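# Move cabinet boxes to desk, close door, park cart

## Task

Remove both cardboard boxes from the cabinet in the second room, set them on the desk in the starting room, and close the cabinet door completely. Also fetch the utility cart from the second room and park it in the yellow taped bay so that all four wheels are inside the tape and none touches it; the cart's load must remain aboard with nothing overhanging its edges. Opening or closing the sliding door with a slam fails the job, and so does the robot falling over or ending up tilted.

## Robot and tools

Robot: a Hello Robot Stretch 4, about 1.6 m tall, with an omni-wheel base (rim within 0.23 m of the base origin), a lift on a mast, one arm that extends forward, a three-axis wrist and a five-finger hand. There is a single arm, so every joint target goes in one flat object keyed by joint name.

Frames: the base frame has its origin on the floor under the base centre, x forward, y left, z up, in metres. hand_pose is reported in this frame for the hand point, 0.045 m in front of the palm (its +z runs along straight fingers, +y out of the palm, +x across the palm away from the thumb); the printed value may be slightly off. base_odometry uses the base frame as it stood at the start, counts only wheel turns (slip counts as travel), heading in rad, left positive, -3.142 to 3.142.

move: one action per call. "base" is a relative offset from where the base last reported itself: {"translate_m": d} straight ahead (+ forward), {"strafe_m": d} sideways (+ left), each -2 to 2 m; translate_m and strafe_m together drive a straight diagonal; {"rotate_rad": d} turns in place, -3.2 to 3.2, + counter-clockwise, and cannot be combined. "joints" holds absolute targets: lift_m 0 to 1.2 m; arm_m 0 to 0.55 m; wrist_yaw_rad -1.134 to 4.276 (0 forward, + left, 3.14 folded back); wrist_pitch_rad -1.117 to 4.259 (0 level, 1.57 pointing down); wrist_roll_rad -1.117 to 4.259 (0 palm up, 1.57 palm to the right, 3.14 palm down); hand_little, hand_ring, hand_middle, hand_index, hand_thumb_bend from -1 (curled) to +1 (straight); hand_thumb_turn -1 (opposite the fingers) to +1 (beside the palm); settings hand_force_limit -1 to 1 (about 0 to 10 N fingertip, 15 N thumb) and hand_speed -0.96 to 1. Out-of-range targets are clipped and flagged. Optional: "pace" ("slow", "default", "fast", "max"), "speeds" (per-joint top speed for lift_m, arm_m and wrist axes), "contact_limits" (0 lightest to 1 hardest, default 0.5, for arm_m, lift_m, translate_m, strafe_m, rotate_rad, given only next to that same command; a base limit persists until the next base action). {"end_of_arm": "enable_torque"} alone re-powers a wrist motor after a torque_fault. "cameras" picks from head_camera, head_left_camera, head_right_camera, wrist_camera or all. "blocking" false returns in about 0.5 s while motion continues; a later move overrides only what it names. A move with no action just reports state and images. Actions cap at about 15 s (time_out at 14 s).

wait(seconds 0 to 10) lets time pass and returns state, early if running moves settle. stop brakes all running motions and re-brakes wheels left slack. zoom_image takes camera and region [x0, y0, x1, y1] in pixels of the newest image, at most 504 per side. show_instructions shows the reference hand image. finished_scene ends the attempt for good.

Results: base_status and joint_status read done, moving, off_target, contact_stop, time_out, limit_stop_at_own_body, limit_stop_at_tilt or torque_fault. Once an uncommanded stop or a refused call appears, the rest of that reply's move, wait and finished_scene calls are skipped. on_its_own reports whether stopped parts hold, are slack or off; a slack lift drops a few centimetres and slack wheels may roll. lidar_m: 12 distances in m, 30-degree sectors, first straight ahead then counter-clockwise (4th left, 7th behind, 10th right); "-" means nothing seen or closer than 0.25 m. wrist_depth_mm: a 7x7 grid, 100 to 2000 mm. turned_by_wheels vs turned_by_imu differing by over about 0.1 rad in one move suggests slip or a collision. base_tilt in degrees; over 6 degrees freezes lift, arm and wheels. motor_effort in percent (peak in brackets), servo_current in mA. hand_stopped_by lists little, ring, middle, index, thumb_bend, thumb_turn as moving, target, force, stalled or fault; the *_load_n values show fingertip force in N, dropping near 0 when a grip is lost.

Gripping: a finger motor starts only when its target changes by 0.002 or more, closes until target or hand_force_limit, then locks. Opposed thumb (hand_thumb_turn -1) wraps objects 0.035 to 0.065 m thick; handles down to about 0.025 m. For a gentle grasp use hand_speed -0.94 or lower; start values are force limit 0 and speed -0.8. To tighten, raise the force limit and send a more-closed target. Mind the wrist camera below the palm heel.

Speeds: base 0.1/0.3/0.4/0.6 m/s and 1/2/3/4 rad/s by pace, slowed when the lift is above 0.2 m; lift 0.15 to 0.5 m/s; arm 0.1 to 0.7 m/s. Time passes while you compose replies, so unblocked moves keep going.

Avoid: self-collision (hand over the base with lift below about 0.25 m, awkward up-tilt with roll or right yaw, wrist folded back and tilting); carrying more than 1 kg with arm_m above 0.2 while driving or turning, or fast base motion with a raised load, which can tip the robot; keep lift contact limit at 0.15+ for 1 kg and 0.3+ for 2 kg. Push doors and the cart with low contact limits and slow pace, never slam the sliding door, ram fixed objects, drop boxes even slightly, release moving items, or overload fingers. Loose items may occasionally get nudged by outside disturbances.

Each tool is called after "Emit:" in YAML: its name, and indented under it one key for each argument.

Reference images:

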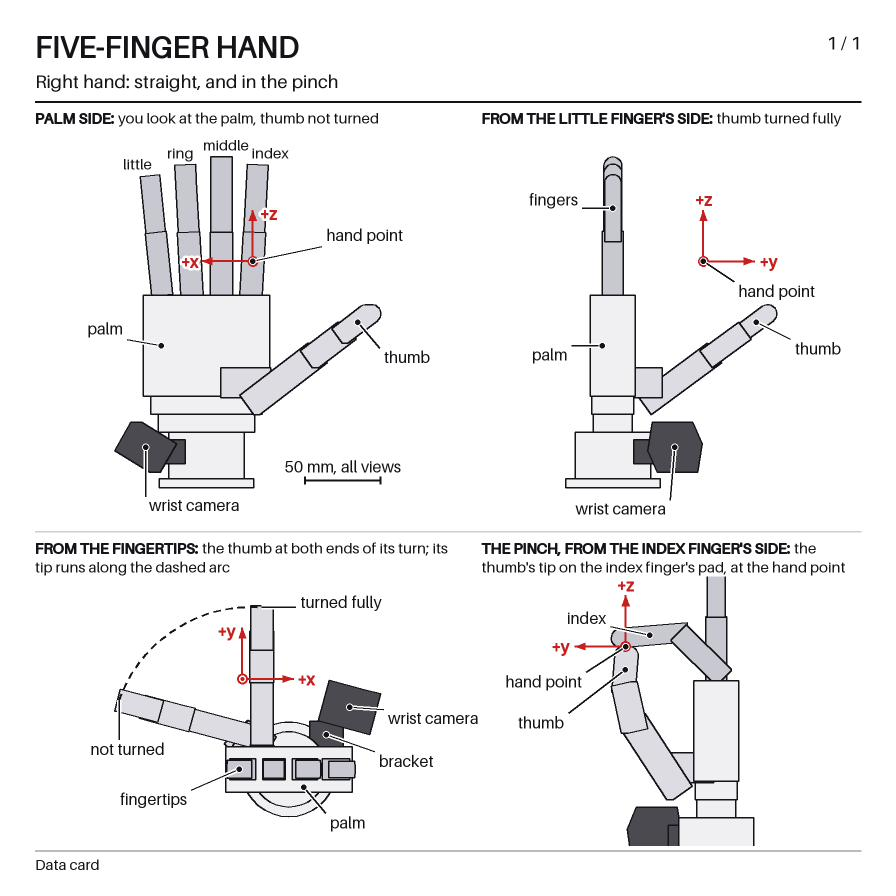

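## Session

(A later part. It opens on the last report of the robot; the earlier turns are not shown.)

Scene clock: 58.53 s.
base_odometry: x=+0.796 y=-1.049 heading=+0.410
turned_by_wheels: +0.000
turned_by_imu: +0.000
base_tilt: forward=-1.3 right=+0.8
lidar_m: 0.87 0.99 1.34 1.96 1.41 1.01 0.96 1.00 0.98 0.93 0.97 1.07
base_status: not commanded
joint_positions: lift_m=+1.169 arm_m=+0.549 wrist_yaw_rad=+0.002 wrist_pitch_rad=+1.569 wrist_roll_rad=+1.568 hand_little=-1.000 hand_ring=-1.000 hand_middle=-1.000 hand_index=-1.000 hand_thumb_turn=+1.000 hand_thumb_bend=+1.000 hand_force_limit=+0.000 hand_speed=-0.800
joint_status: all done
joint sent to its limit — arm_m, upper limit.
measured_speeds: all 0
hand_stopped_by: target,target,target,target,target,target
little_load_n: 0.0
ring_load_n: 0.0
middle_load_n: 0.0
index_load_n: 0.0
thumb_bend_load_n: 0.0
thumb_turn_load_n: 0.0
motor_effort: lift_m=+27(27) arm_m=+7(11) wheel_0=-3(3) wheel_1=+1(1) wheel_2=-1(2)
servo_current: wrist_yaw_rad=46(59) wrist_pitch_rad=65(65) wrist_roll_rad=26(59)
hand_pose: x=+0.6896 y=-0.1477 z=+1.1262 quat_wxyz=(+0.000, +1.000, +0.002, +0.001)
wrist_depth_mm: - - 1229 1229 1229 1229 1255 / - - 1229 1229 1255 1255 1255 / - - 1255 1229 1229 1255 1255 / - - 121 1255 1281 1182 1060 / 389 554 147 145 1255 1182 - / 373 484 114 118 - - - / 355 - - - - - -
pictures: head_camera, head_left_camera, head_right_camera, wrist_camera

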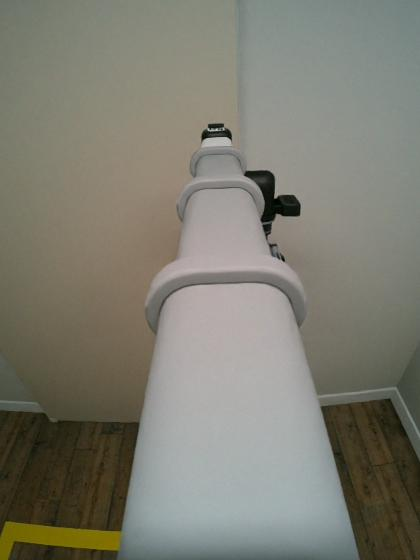

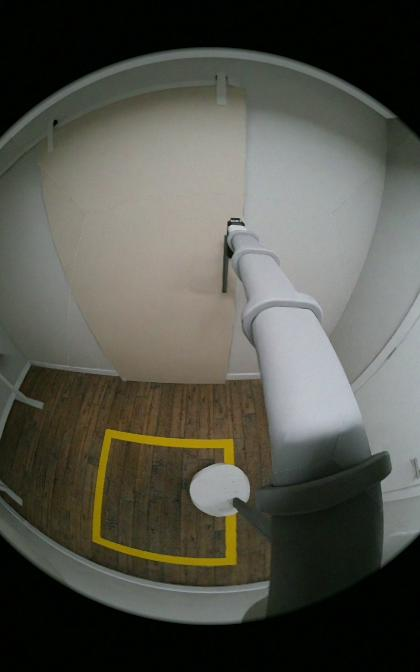

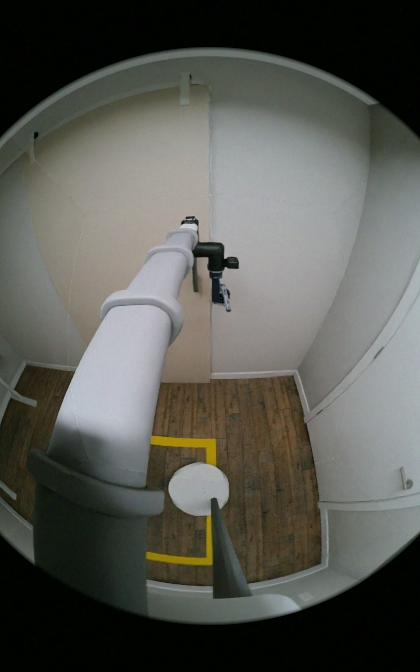

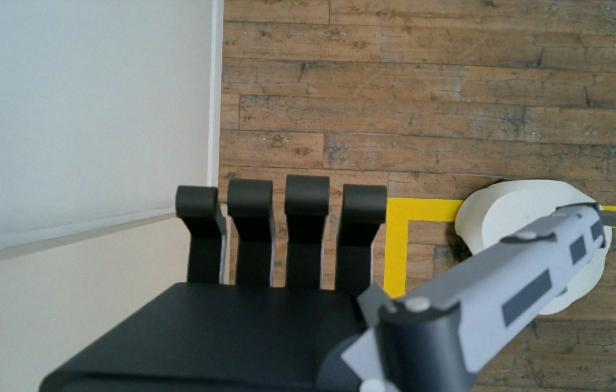

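Emit:
move:
  joints: {"arm_m": 0.2}

Emit:
move:
  base: {"strafe_m": -0.07, "translate_m": 0.15}
  joints: {"wrist_yaw_rad": 1.571, "wrist_roll_rad": 3.1416, "lift_m": 1.12}
  cameras: ["all"]

Emit:
zoom_image:
  camera: "head_left_camera"
  region: [160, 180, 320, 340]

Emit:
zoom_image:
  camera: "head_right_camera"
  region: [130, 180, 290, 340]

Scene clock: 62.90 s.
move: done
base_odometry: x=+0.796 y=-1.049 heading=+0.410
turned_by_wheels: +0.000
turned_by_imu: +0.000
base_tilt: forward=-1.4 right=+0.6
lidar_m: 0.88 0.98 1.34 1.95 1.40 1.01 0.96 1.01 0.98 0.93 0.99 1.06
base_status: not commanded
joint_positions: lift_m=+1.169 arm_m=+0.200 wrist_yaw_rad=+0.002 wrist_pitch_rad=+1.569 wrist_roll_rad=+1.568 hand_little=-1.000 hand_ring=-1.000 hand_middle=-1.000 hand_index=-1.000 hand_thumb_turn=+1.000 hand_thumb_bend=+1.000 hand_force_limit=+0.000 hand_speed=-0.800
joint_status: all done
measured_speeds: all 0
hand_stopped_by: target,target,target,target,target,target
little_load_n: 0.0
ring_load_n: 0.0
middle_load_n: 0.0
index_load_n: 0.0
thumb_bend_load_n: 0.0
thumb_turn_load_n: 0.0
motor_effort: lift_m=+27(27) arm_m=-7(11) wheel_0=-2(3) wheel_1=+1(1) wheel_2=-1(2)
servo_current: wrist_yaw_rad=52(59) wrist_pitch_rad=39(78) wrist_roll_rad=39(65)
hand_pose: x=+0.3413 y=-0.1477 z=+1.1262 quat_wxyz=(+0.000, +1.000, +0.002, +0.001)
wrist_depth_mm: - 1255 1255 1229 1255 1255 1255 / - 1229 1255 1255 1255 1229 1229 / - 1229 1255 1281 1255 1229 1255 / 917 1255 121 118 1060 1281 1255 / 831 1255 147 146 1042 1042 - / 842 1098 114 118 - - - / 809 - - - - - -
pictures: none

Scene clock: 64.73 s.
move: done
base_odometry: x=+0.961 y=-1.054 heading=+0.410
turned_by_wheels: +0.000
turned_by_imu: +0.001
base_tilt: forward=-1.3 right=+0.6
lidar_m: 0.74 0.82 1.16 2.04 1.65 1.17 1.11 1.16 0.90 0.87 0.90 0.92
base_status: done
joint_positions: lift_m=+1.121 arm_m=+0.200 wrist_yaw_rad=+1.569 wrist_pitch_rad=+1.569 wrist_roll_rad=+3.138 hand_little=-1.000 hand_ring=-1.000 hand_middle=-1.000 hand_index=-1.000 hand_thumb_turn=+1.000 hand_thumb_bend=+1.000 hand_force_limit=+0.000 hand_speed=-0.800
joint_status: all done
measured_speeds: all 0
hand_stopped_by: target,target,target,target,target,target
little_load_n: 0.0
ring_load_n: 0.0
middle_load_n: 0.0
index_load_n: 0.0
thumb_bend_load_n: -0.5
thumb_turn_load_n: 0.0
motor_effort: lift_m=+15(26) arm_m=-7(7) wheel_0=-1(8) wheel_1=+1(3) wheel_2=+1(11)
servo_current: wrist_yaw_rad=52(117) wrist_pitch_rad=46(65) wrist_roll_rad=39(143)
hand_pose: x=+0.4279 y=-0.0599 z=+1.0772 quat_wxyz=(-0.001, +1.000, +0.001, +0.000)
wrist_depth_mm: - - 1182 1182 1182 1182 1205 / - - 1205 1205 1205 1229 1205 / - - 1205 1205 1229 1205 1229 / - 842 121 1205 1025 1008 - / 521 778 147 145 1025 1008 - / 521 691 114 118 - - - / 500 - - - - - -
pictures: head_camera, head_left_camera, head_right_camera, wrist_camera

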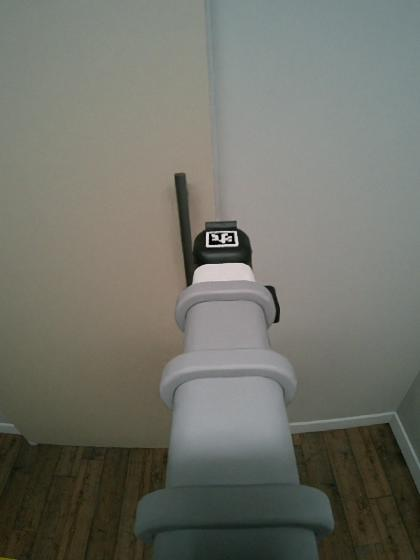

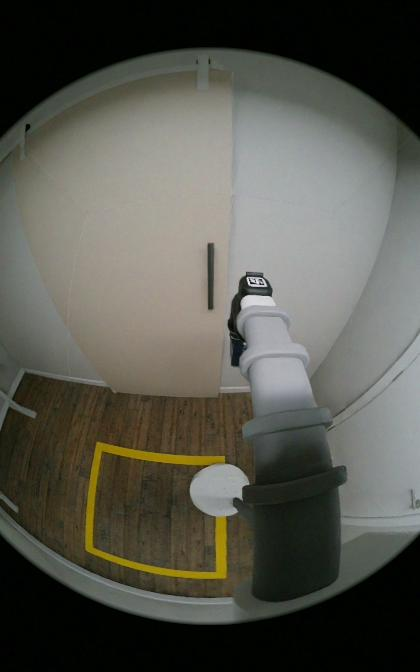

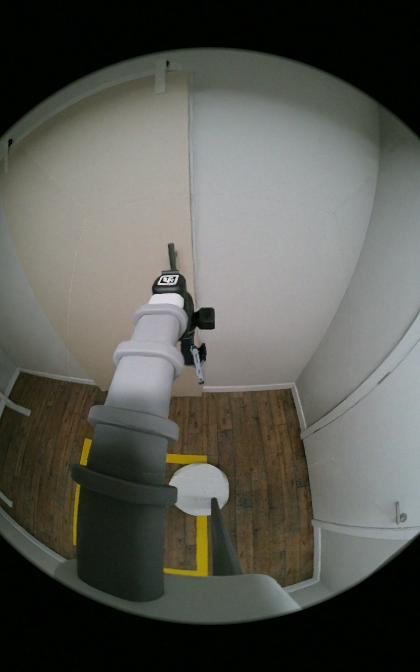

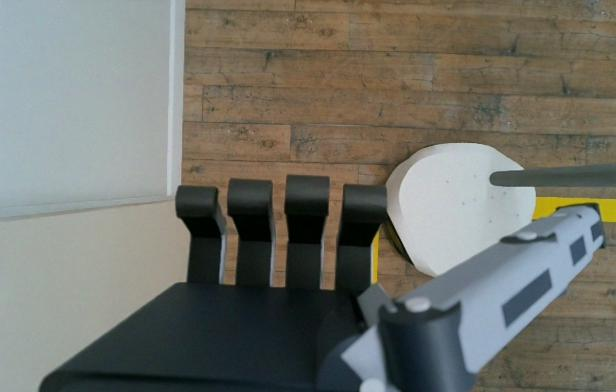

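Scaled by 3.150 from the camera's image (finer frame: 600x960).

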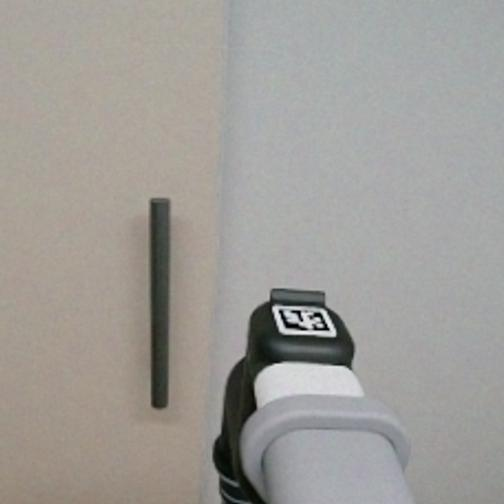

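Scaled by 3.150 from the camera's image (finer frame: 600x960).

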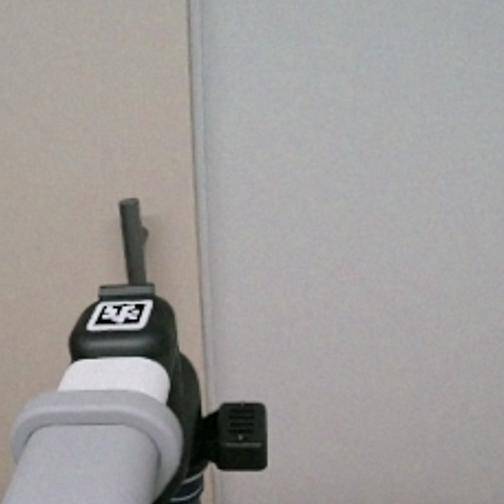

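Emit:
move:
  joints: {"arm_m": 0.36, "lift_m": 1.17}
  pace: "slow"
  cameras: ["all"]

Emit:
zoom_image:
  camera: "head_left_camera"
  region: [160, 200, 280, 320]

Emit:
zoom_image:
  camera: "head_right_camera"
  region: [130, 200, 250, 320]

Emit:
zoom_image:
  camera: "head_camera"
  region: [120, 100, 320, 300]

Scene clock: 73.50 s.
move: done
base_odometry: x=+0.961 y=-1.054 heading=+0.410
turned_by_wheels: +0.000
turned_by_imu: +0.001
base_tilt: forward=-1.5 right=+0.8
lidar_m: 0.74 0.84 1.13 2.03 1.63 1.17 1.10 1.14 0.91 0.88 0.91 0.92
base_status: not commanded
joint_positions: lift_m=+1.169 arm_m=+0.360 wrist_yaw_rad=+1.569 wrist_pitch_rad=+1.569 wrist_roll_rad=+3.138 hand_little=-1.000 hand_ring=-1.000 hand_middle=-1.000 hand_index=-1.000 hand_thumb_turn=+1.000 hand_thumb_bend=+1.000 hand_force_limit=+0.000 hand_speed=-0.800
joint_status: all done
measured_speeds: all 0
hand_stopped_by: target,target,target,target,target,target
little_load_n: 0.0
ring_load_n: 0.0
middle_load_n: 0.0
index_load_n: 0.0
thumb_bend_load_n: 0.0
thumb_turn_load_n: 0.0
motor_effort: lift_m=+27(30) arm_m=+7(10) wheel_0=-1(2) wheel_1=+1(1) wheel_2=+1(2)
servo_current: wrist_yaw_rad=52(59) wrist_pitch_rad=59(72) wrist_roll_rad=46(78)
hand_pose: x=+0.5872 y=-0.0599 z=+1.1261 quat_wxyz=(-0.001, +1.000, +0.001, +0.000)
wrist_depth_mm: - - 1229 1229 1229 1229 1255 / - - 1255 1229 1255 1255 1229 / - - 1255 1255 1255 1255 1281 / - - 120 1229 1255 1060 1060 / 319 455 147 145 1281 1042 - / 307 404 114 118 - - - / 293 - - - - - -
pictures: head_camera, head_left_camera, head_right_camera, wrist_camera

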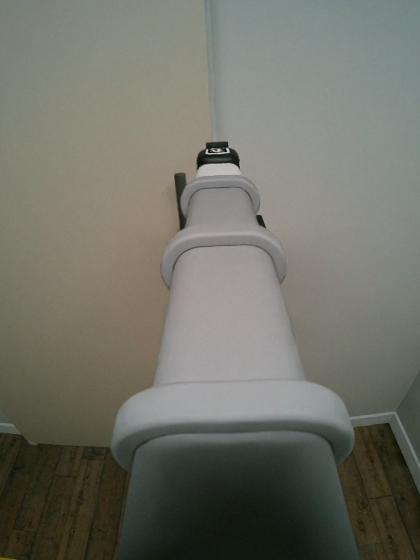

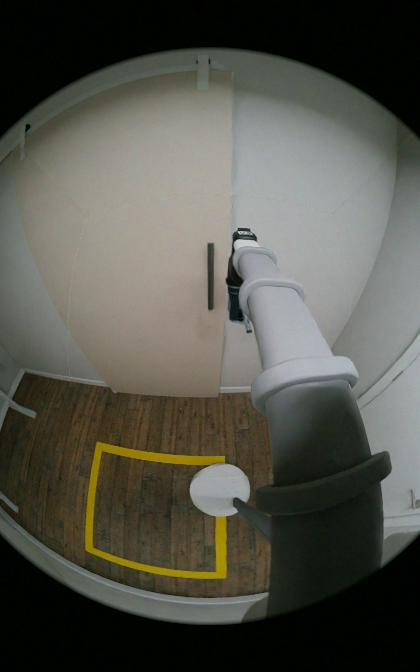

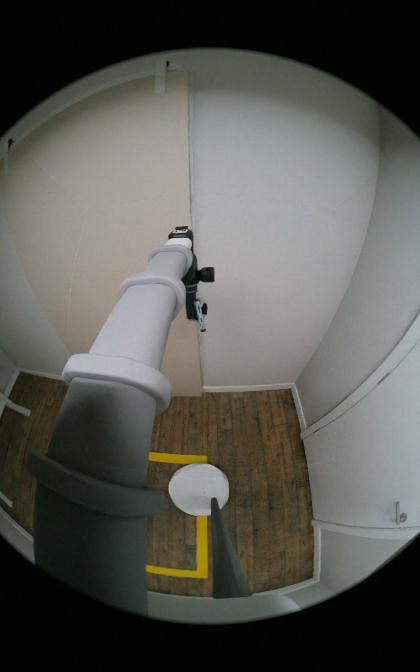

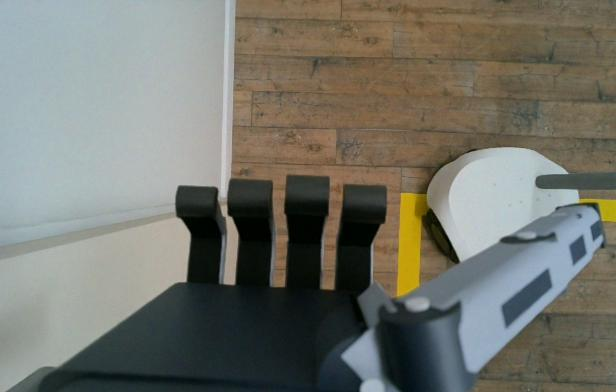

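Scaled by 4.200 from the camera's image (finer frame: 600x960).

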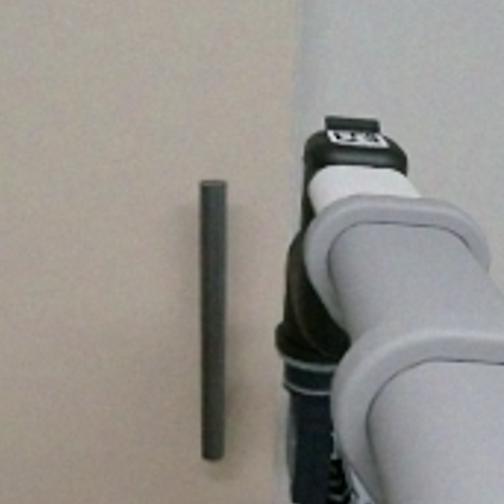

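Scaled by 4.200 from the camera's image (finer frame: 600x960).

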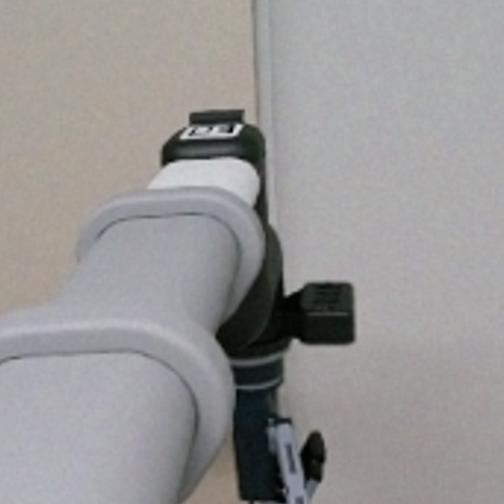

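Scaled by 2.520 from the camera's image (finer frame: 1200x1600).

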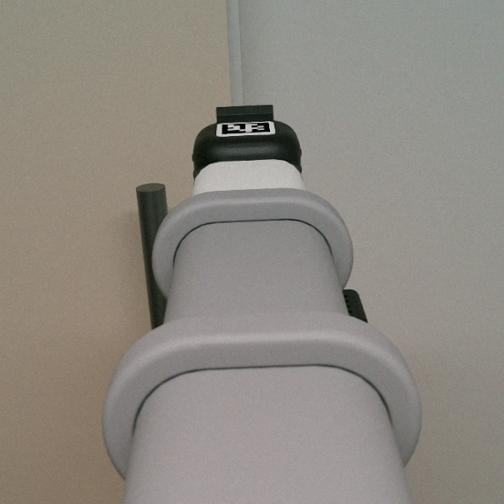

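Emit:
move:
  joints: {"arm_m": 0.45}
  pace: "slow"
  contact_limits: {"arm_m": 0.1}
  cameras: ["all"]

Emit:
zoom_image:
  camera: "head_left_camera"
  region: [180, 220, 270, 310]

Emit:
zoom_image:
  camera: "wrist_camera"
  region: [0, 150, 300, 392]

Scene clock: 80.63 s.
move: done
base_odometry: x=+0.961 y=-1.054 heading=+0.410
turned_by_wheels: +0.000
turned_by_imu: +0.000
base_tilt: forward=-1.4 right=+0.7
lidar_m: 0.74 0.83 1.15 2.02 1.64 1.18 1.10 1.16 0.89 0.86 0.91 0.92
base_status: not commanded
joint_positions: lift_m=+1.169 arm_m=+0.450 wrist_yaw_rad=+1.569 wrist_pitch_rad=+1.569 wrist_roll_rad=+3.138 hand_little=-1.000 hand_ring=-1.000 hand_middle=-1.000 hand_index=-1.000 hand_thumb_turn=+1.000 hand_thumb_bend=+1.000 hand_force_limit=+0.000 hand_speed=-0.800
joint_status: all done
measured_speeds: all 0
hand_stopped_by: target,target,target,target,target,target
little_load_n: 0.0
ring_load_n: 0.0
middle_load_n: 0.0
index_load_n: 0.0
thumb_bend_load_n: 0.0
thumb_turn_load_n: 0.0
motor_effort: lift_m=+27(27) arm_m=+7(12) wheel_0=-2(2) wheel_1=+1(2) wheel_2=+1(2)
servo_current: wrist_yaw_rad=52(65) wrist_pitch_rad=52(78) wrist_roll_rad=52(59)
contact_limits: arm_m 0.1
hand_pose: x=+0.6772 y=-0.0599 z=+1.1261 quat_wxyz=(-0.001, +1.000, +0.001, +0.000)
wrist_depth_mm: - - - 1229 1229 1229 1229 / - - - 1281 1255 1255 1229 / - - - 1229 1281 1229 1255 / - - 115 1255 1281 1060 1060 / - 314 147 145 1255 1205 - / 190 237 114 118 - - - / 173 - - - - - -
pictures: head_camera, head_left_camera, head_right_camera, wrist_camera

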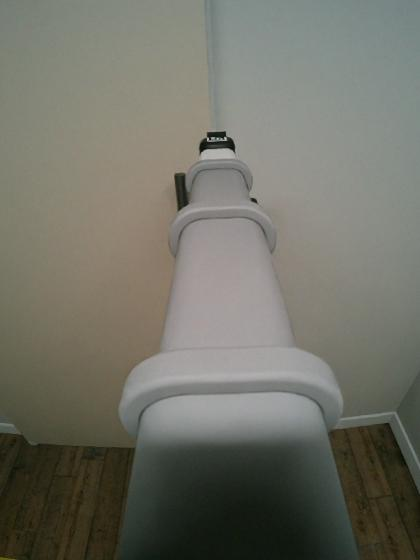

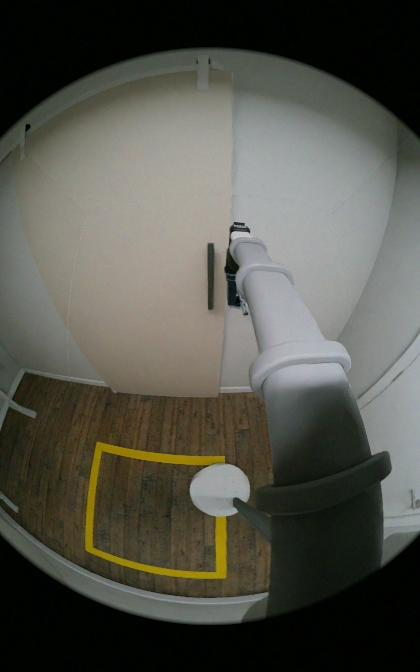

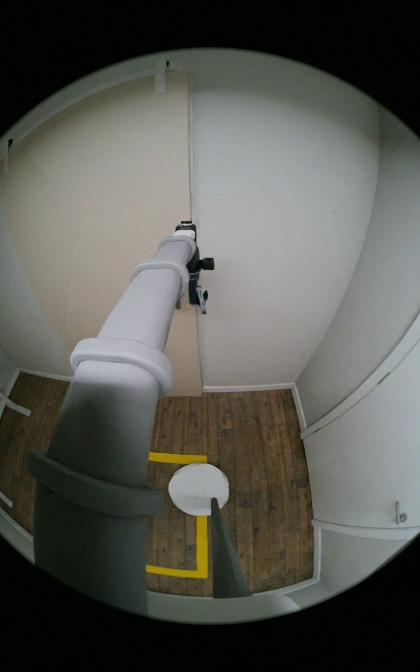

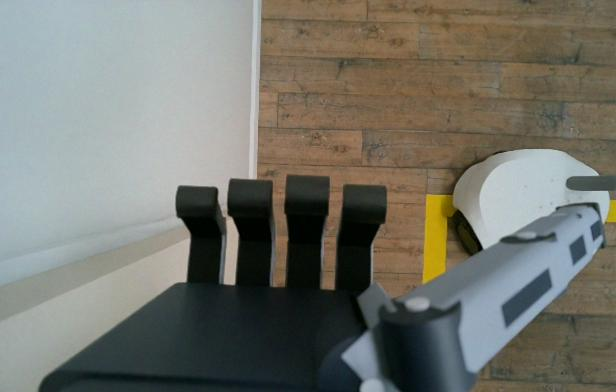

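Scaled by 5.600 from the camera's image (finer frame: 600x960).

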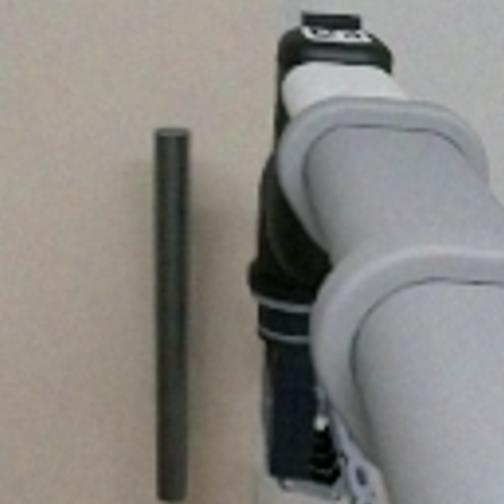

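Scaled by 1.680.

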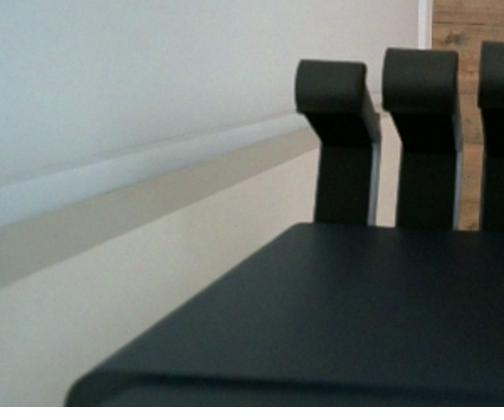

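Emit:
move:
  joints: {"arm_m": 0.49}
  pace: "slow"
  contact_limits: {"arm_m": 0.0}
  cameras: ["all"]

Emit:
zoom_image:
  camera: "head_left_camera"
  region: [180, 220, 270, 310]

Emit:
zoom_image:
  camera: "wrist_camera"
  region: [0, 150, 300, 392]

Scene clock: 85.93 s.
move: done
base_odometry: x=+0.961 y=-1.054 heading=+0.410
turned_by_wheels: +0.000
turned_by_imu: +0.000
base_tilt: forward=-1.3 right=+0.7
lidar_m: 0.75 0.83 1.14 2.03 1.64 1.18 1.11 1.17 0.90 0.86 0.91 0.91
base_status: not commanded
joint_positions: lift_m=+1.169 arm_m=+0.490 wrist_yaw_rad=+1.569 wrist_pitch_rad=+1.569 wrist_roll_rad=+3.138 hand_little=-1.000 hand_ring=-1.000 hand_middle=-1.000 hand_index=-1.000 hand_thumb_turn=+1.000 hand_thumb_bend=+1.000 hand_force_limit=+0.000 hand_speed=-0.800
joint_status: all done
measured_speeds: all 0
hand_stopped_by: target,target,target,target,target,target
little_load_n: 0.0
ring_load_n: 0.5
middle_load_n: 0.0
index_load_n: 0.0
thumb_bend_load_n: 0.0
thumb_turn_load_n: 0.0
motor_effort: lift_m=+27(27) arm_m=+7(10) wheel_0=-1(2) wheel_1=+1(1) wheel_2=+1(2)
servo_current: wrist_yaw_rad=59(65) wrist_pitch_rad=46(65) wrist_roll_rad=33(59)
contact_limits: arm_m 0
hand_pose: x=+0.7172 y=-0.0599 z=+1.1261 quat_wxyz=(-0.001, +1.000, +0.001, +0.000)
wrist_depth_mm: - - - 1229 1255 1255 1255 / - - - 1281 1229 1255 1205 / - - - 1255 1255 1255 1255 / - - 115 1281 1255 1078 1078 / - 276 147 145 1281 1281 - / 161 189 114 118 - - - / 130 - - - - - -
pictures: head_camera, head_left_camera, head_right_camera, wrist_camera

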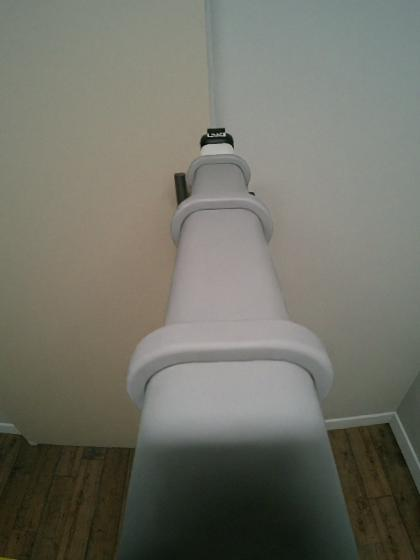

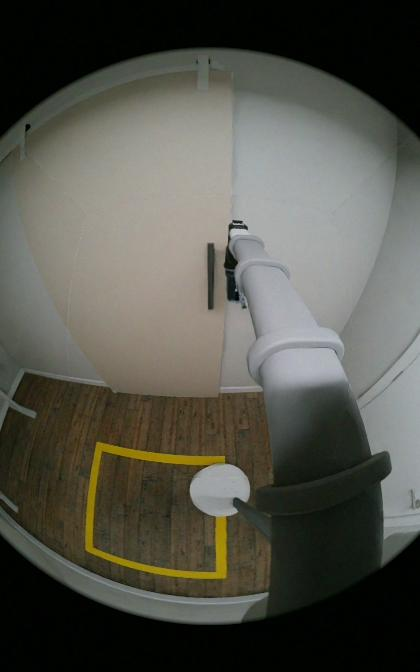

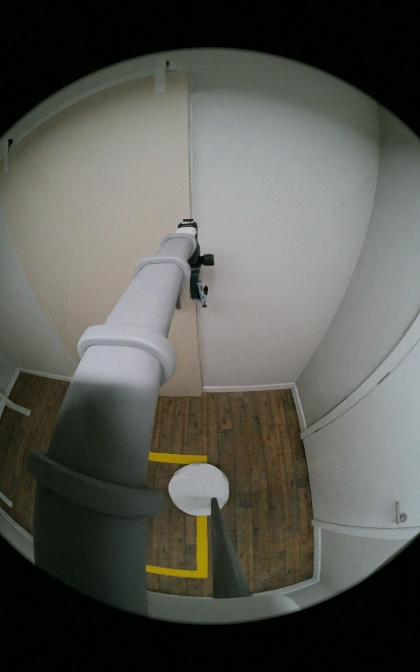

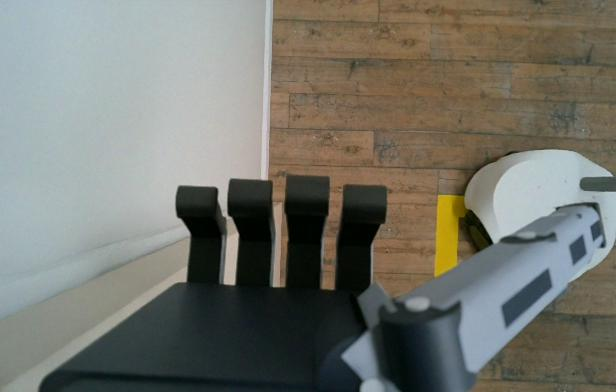

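Scaled by 5.600 from the camera's image (finer frame: 600x960).

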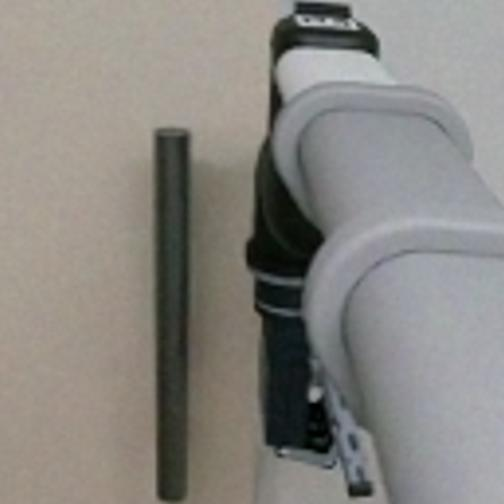

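Scaled by 1.680.

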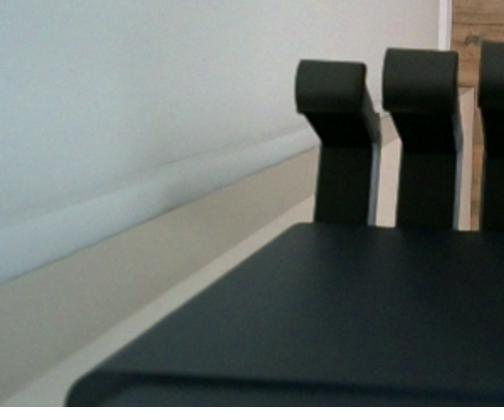

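Emit:
move:
  joints: {"arm_m": 0.505}
  pace: "slow"
  contact_limits: {"arm_m": 0.0}

Emit:
move:
  base: {"strafe_m": 0.04}
  pace: "slow"
  contact_limits: {"strafe_m": 0.2}
  cameras: ["all"]

Emit:
zoom_image:
  camera: "head_left_camera"
  region: [180, 220, 270, 310]

Emit:
zoom_image:
  camera: "wrist_camera"
  region: [0, 150, 300, 392]

Scene clock: 88.13 s.
move: done
base_odometry: x=+0.961 y=-1.054 heading=+0.410
turned_by_wheels: +0.000
turned_by_imu: +0.000
base_tilt: forward=-1.4 right=+0.7
lidar_m: 0.74 0.85 1.13 2.03 1.63 1.17 1.08 1.16 0.89 0.87 0.92 0.91
base_status: not commanded
joint_positions: lift_m=+1.169 arm_m=+0.505 wrist_yaw_rad=+1.569 wrist_pitch_rad=+1.569 wrist_roll_rad=+3.138 hand_little=-1.000 hand_ring=-1.000 hand_middle=-1.000 hand_index=-1.000 hand_thumb_turn=+1.000 hand_thumb_bend=+1.000 hand_force_limit=+0.000 hand_speed=-0.800
joint_status: all done
measured_speeds: all 0
hand_stopped_by: target,target,target,target,target,target
little_load_n: 0.0
ring_load_n: -0.5
middle_load_n: 0.0
index_load_n: 0.0
thumb_bend_load_n: 0.0
thumb_turn_load_n: 0.0
motor_effort: lift_m=+27(27) arm_m=+7(11) wheel_0=-1(2) wheel_1=+1(1) wheel_2=+1(2)
servo_current: wrist_yaw_rad=46(52) wrist_pitch_rad=65(65) wrist_roll_rad=33(65)
contact_limits: arm_m 0
hand_pose: x=+0.7322 y=-0.0599 z=+1.1261 quat_wxyz=(-0.001, +1.000, +0.001, +0.000)
wrist_depth_mm: - - - 1255 1255 1229 1229 / - - - 1229 1255 1255 1255 / - - - 1229 1281 1255 1255 / - - 115 120 1281 1098 1060 / - - 146 145 1255 1281 - / 151 180 114 118 - - - / 130 - - - - - -
pictures: none

Scene clock: 89.60 s.
move: done
base_odometry: x=+0.946 y=-1.017 heading=+0.409
turned_by_wheels: +0.000
turned_by_imu: -0.002
base_tilt: forward=-1.2 right=+0.7
lidar_m: 0.75 0.83 1.13 1.99 1.62 1.16 1.11 1.16 0.94 0.90 0.94 0.93
base_status: done
joint_positions: lift_m=+1.169 arm_m=+0.505 wrist_yaw_rad=+1.569 wrist_pitch_rad=+1.569 wrist_roll_rad=+3.139 hand_little=-1.000 hand_ring=-1.000 hand_middle=-1.000 hand_index=-1.000 hand_thumb_turn=+1.000 hand_thumb_bend=+1.000 hand_force_limit=+0.000 hand_speed=-0.800
joint_status: not commanded
measured_speeds: all 0
hand_stopped_by: target,target,target,target,target,target
little_load_n: -0.5
ring_load_n: 0.0
middle_load_n: 0.0
index_load_n: 0.0
thumb_bend_load_n: 0.0
thumb_turn_load_n: 0.0
motor_effort: lift_m=+27(27) arm_m=+7(7) wheel_0=-4(7) wheel_1=+0(6) wheel_2=+0(6)
servo_current: wrist_yaw_rad=46(59) wrist_pitch_rad=46(72) wrist_roll_rad=26(52)
contact_limits: arm_m 0; strafe_m 0.2
hand_pose: x=+0.7322 y=-0.0599 z=+1.1261 quat_wxyz=(-0.001, +1.000, +0.000, +0.000)
wrist_depth_mm: - - - 1255 1229 1229 1255 / - - - 1229 1255 1255 1255 / - - - 1255 1255 1255 1255 / - - 115 120 1281 1098 1060 / 137 167 147 145 1281 1255 - / 114 145 114 118 - - - / - - - - - - -
pictures: head_camera, head_left_camera, head_right_camera, wrist_camera

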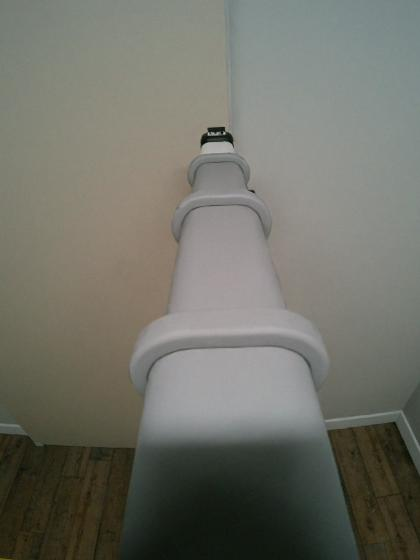

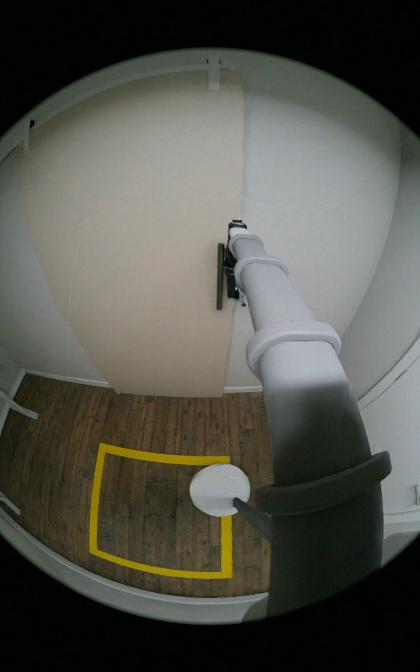

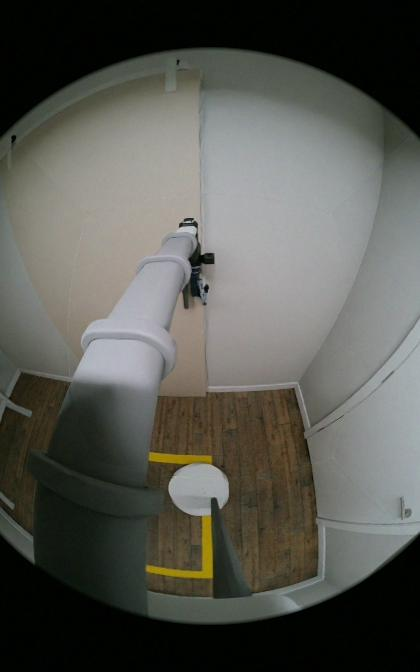

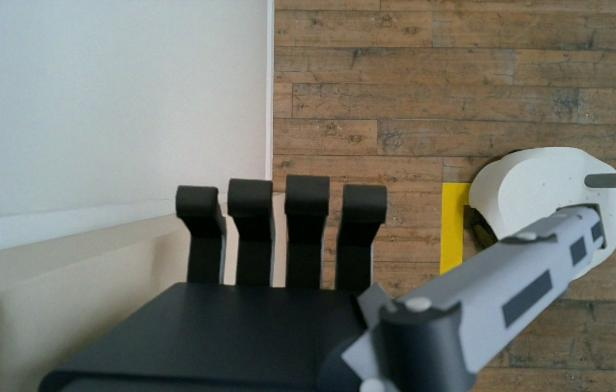

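Scaled by 5.600 from the camera's image (finer frame: 600x960).

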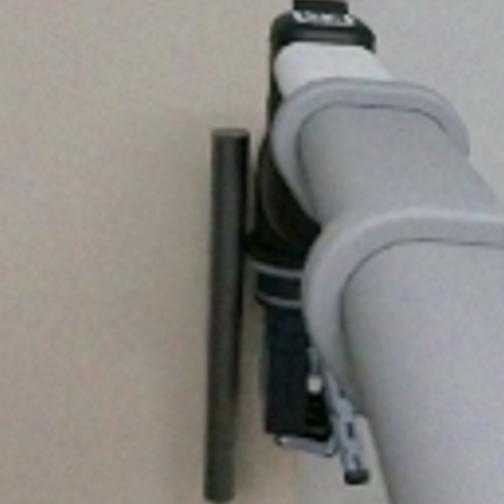

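Scaled by 1.680.

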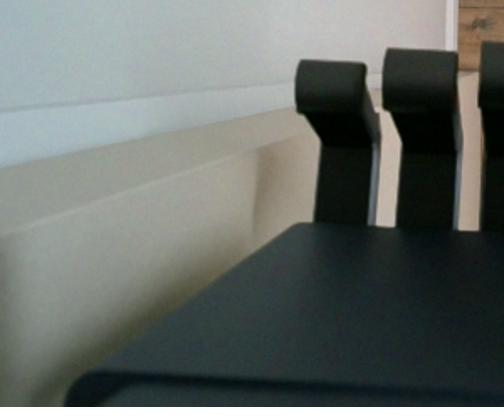

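Emit:
move:
  base: {"strafe_m": 0.04}
  pace: "slow"
  contact_limits: {"strafe_m": 0.2}
  cameras: ["all"]

Emit:
zoom_image:
  camera: "head_left_camera"
  region: [180, 220, 270, 310]

Emit:
zoom_image:
  camera: "wrist_camera"
  region: [0, 150, 300, 392]

Scene clock: 92.17 s.
move: contact_stop
base_odometry: x=+0.939 y=-1.002 heading=+0.366
turned_by_wheels: -0.044
turned_by_imu: -0.043
base_tilt: forward=-1.3 right=+0.8
lidar_m: 0.74 0.82 1.07 1.98 1.71 1.19 1.12 1.15 0.96 0.91 0.96 0.93
base_status: strafe_m contact_stop (by the wheels' count: +0.016 of +0.040)
joint_positions: lift_m=+1.170 arm_m=+0.505 wrist_yaw_rad=+1.569 wrist_pitch_rad=+1.571 wrist_roll_rad=+3.139 hand_little=-1.000 hand_ring=-1.000 hand_middle=-1.000 hand_index=-1.000 hand_thumb_turn=+1.000 hand_thumb_bend=+1.000 hand_force_limit=+0.000 hand_speed=-0.800
joint_status: not commanded
measured_speeds: all 0
hand_stopped_by: target,target,target,target,target,target
little_load_n: 0.0
ring_load_n: 0.0
middle_load_n: 0.0
index_load_n: 0.0
thumb_bend_load_n: 0.0
thumb_turn_load_n: 0.0
on_its_own: the wheels are slack since a contact_stop
motor_effort: lift_m=+26(27) arm_m=+6(7) wheel_0=+0(19) wheel_1=+0(3) wheel_2=+0(14)
servo_current: wrist_yaw_rad=39(59) wrist_pitch_rad=46(85) wrist_roll_rad=33(72)
contact_limits: arm_m 0; strafe_m 0.2
hand_pose: x=+0.7323 y=-0.0604 z=+1.1263 quat_wxyz=(+0.000, +1.000, +0.001, +0.000)
wrist_depth_mm: - - - 1255 1255 1255 1255 / - - - 1255 1229 1229 1229 / - - - 1255 1255 1255 1255 / - - 115 120 1281 1098 1060 / - 210 147 146 1255 1255 - / 147 146 114 118 - - - / - - - - - - -
pictures: head_camera, head_left_camera, head_right_camera, wrist_camera

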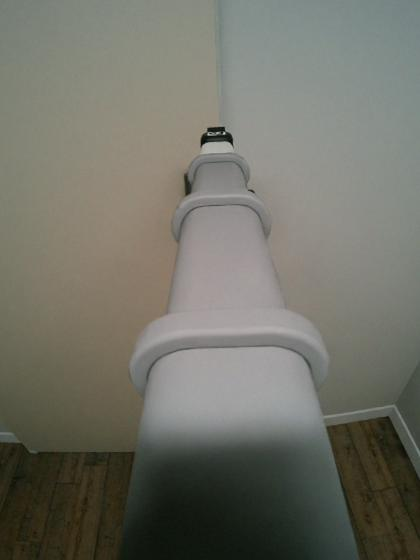

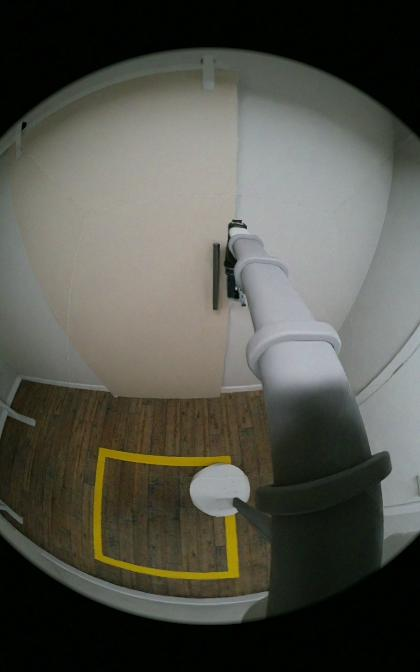

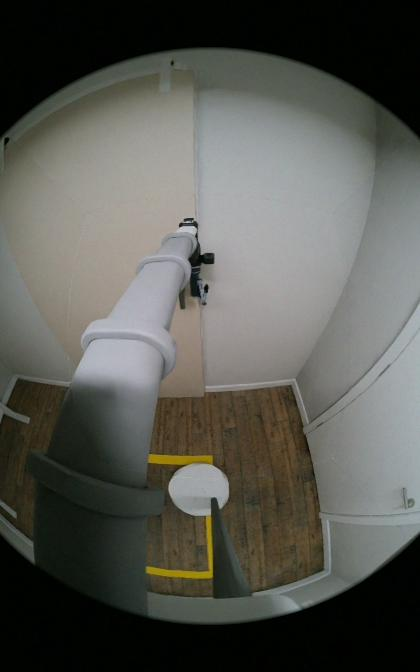

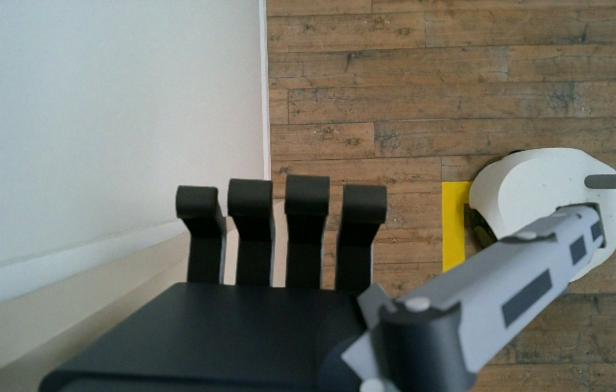

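Scaled by 5.600 from the camera's image (finer frame: 600x960).

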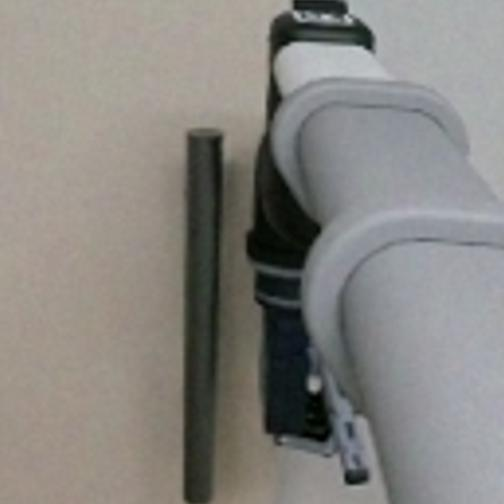

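Scaled by 1.680.

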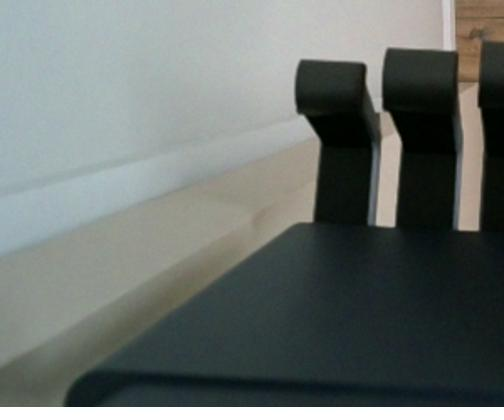

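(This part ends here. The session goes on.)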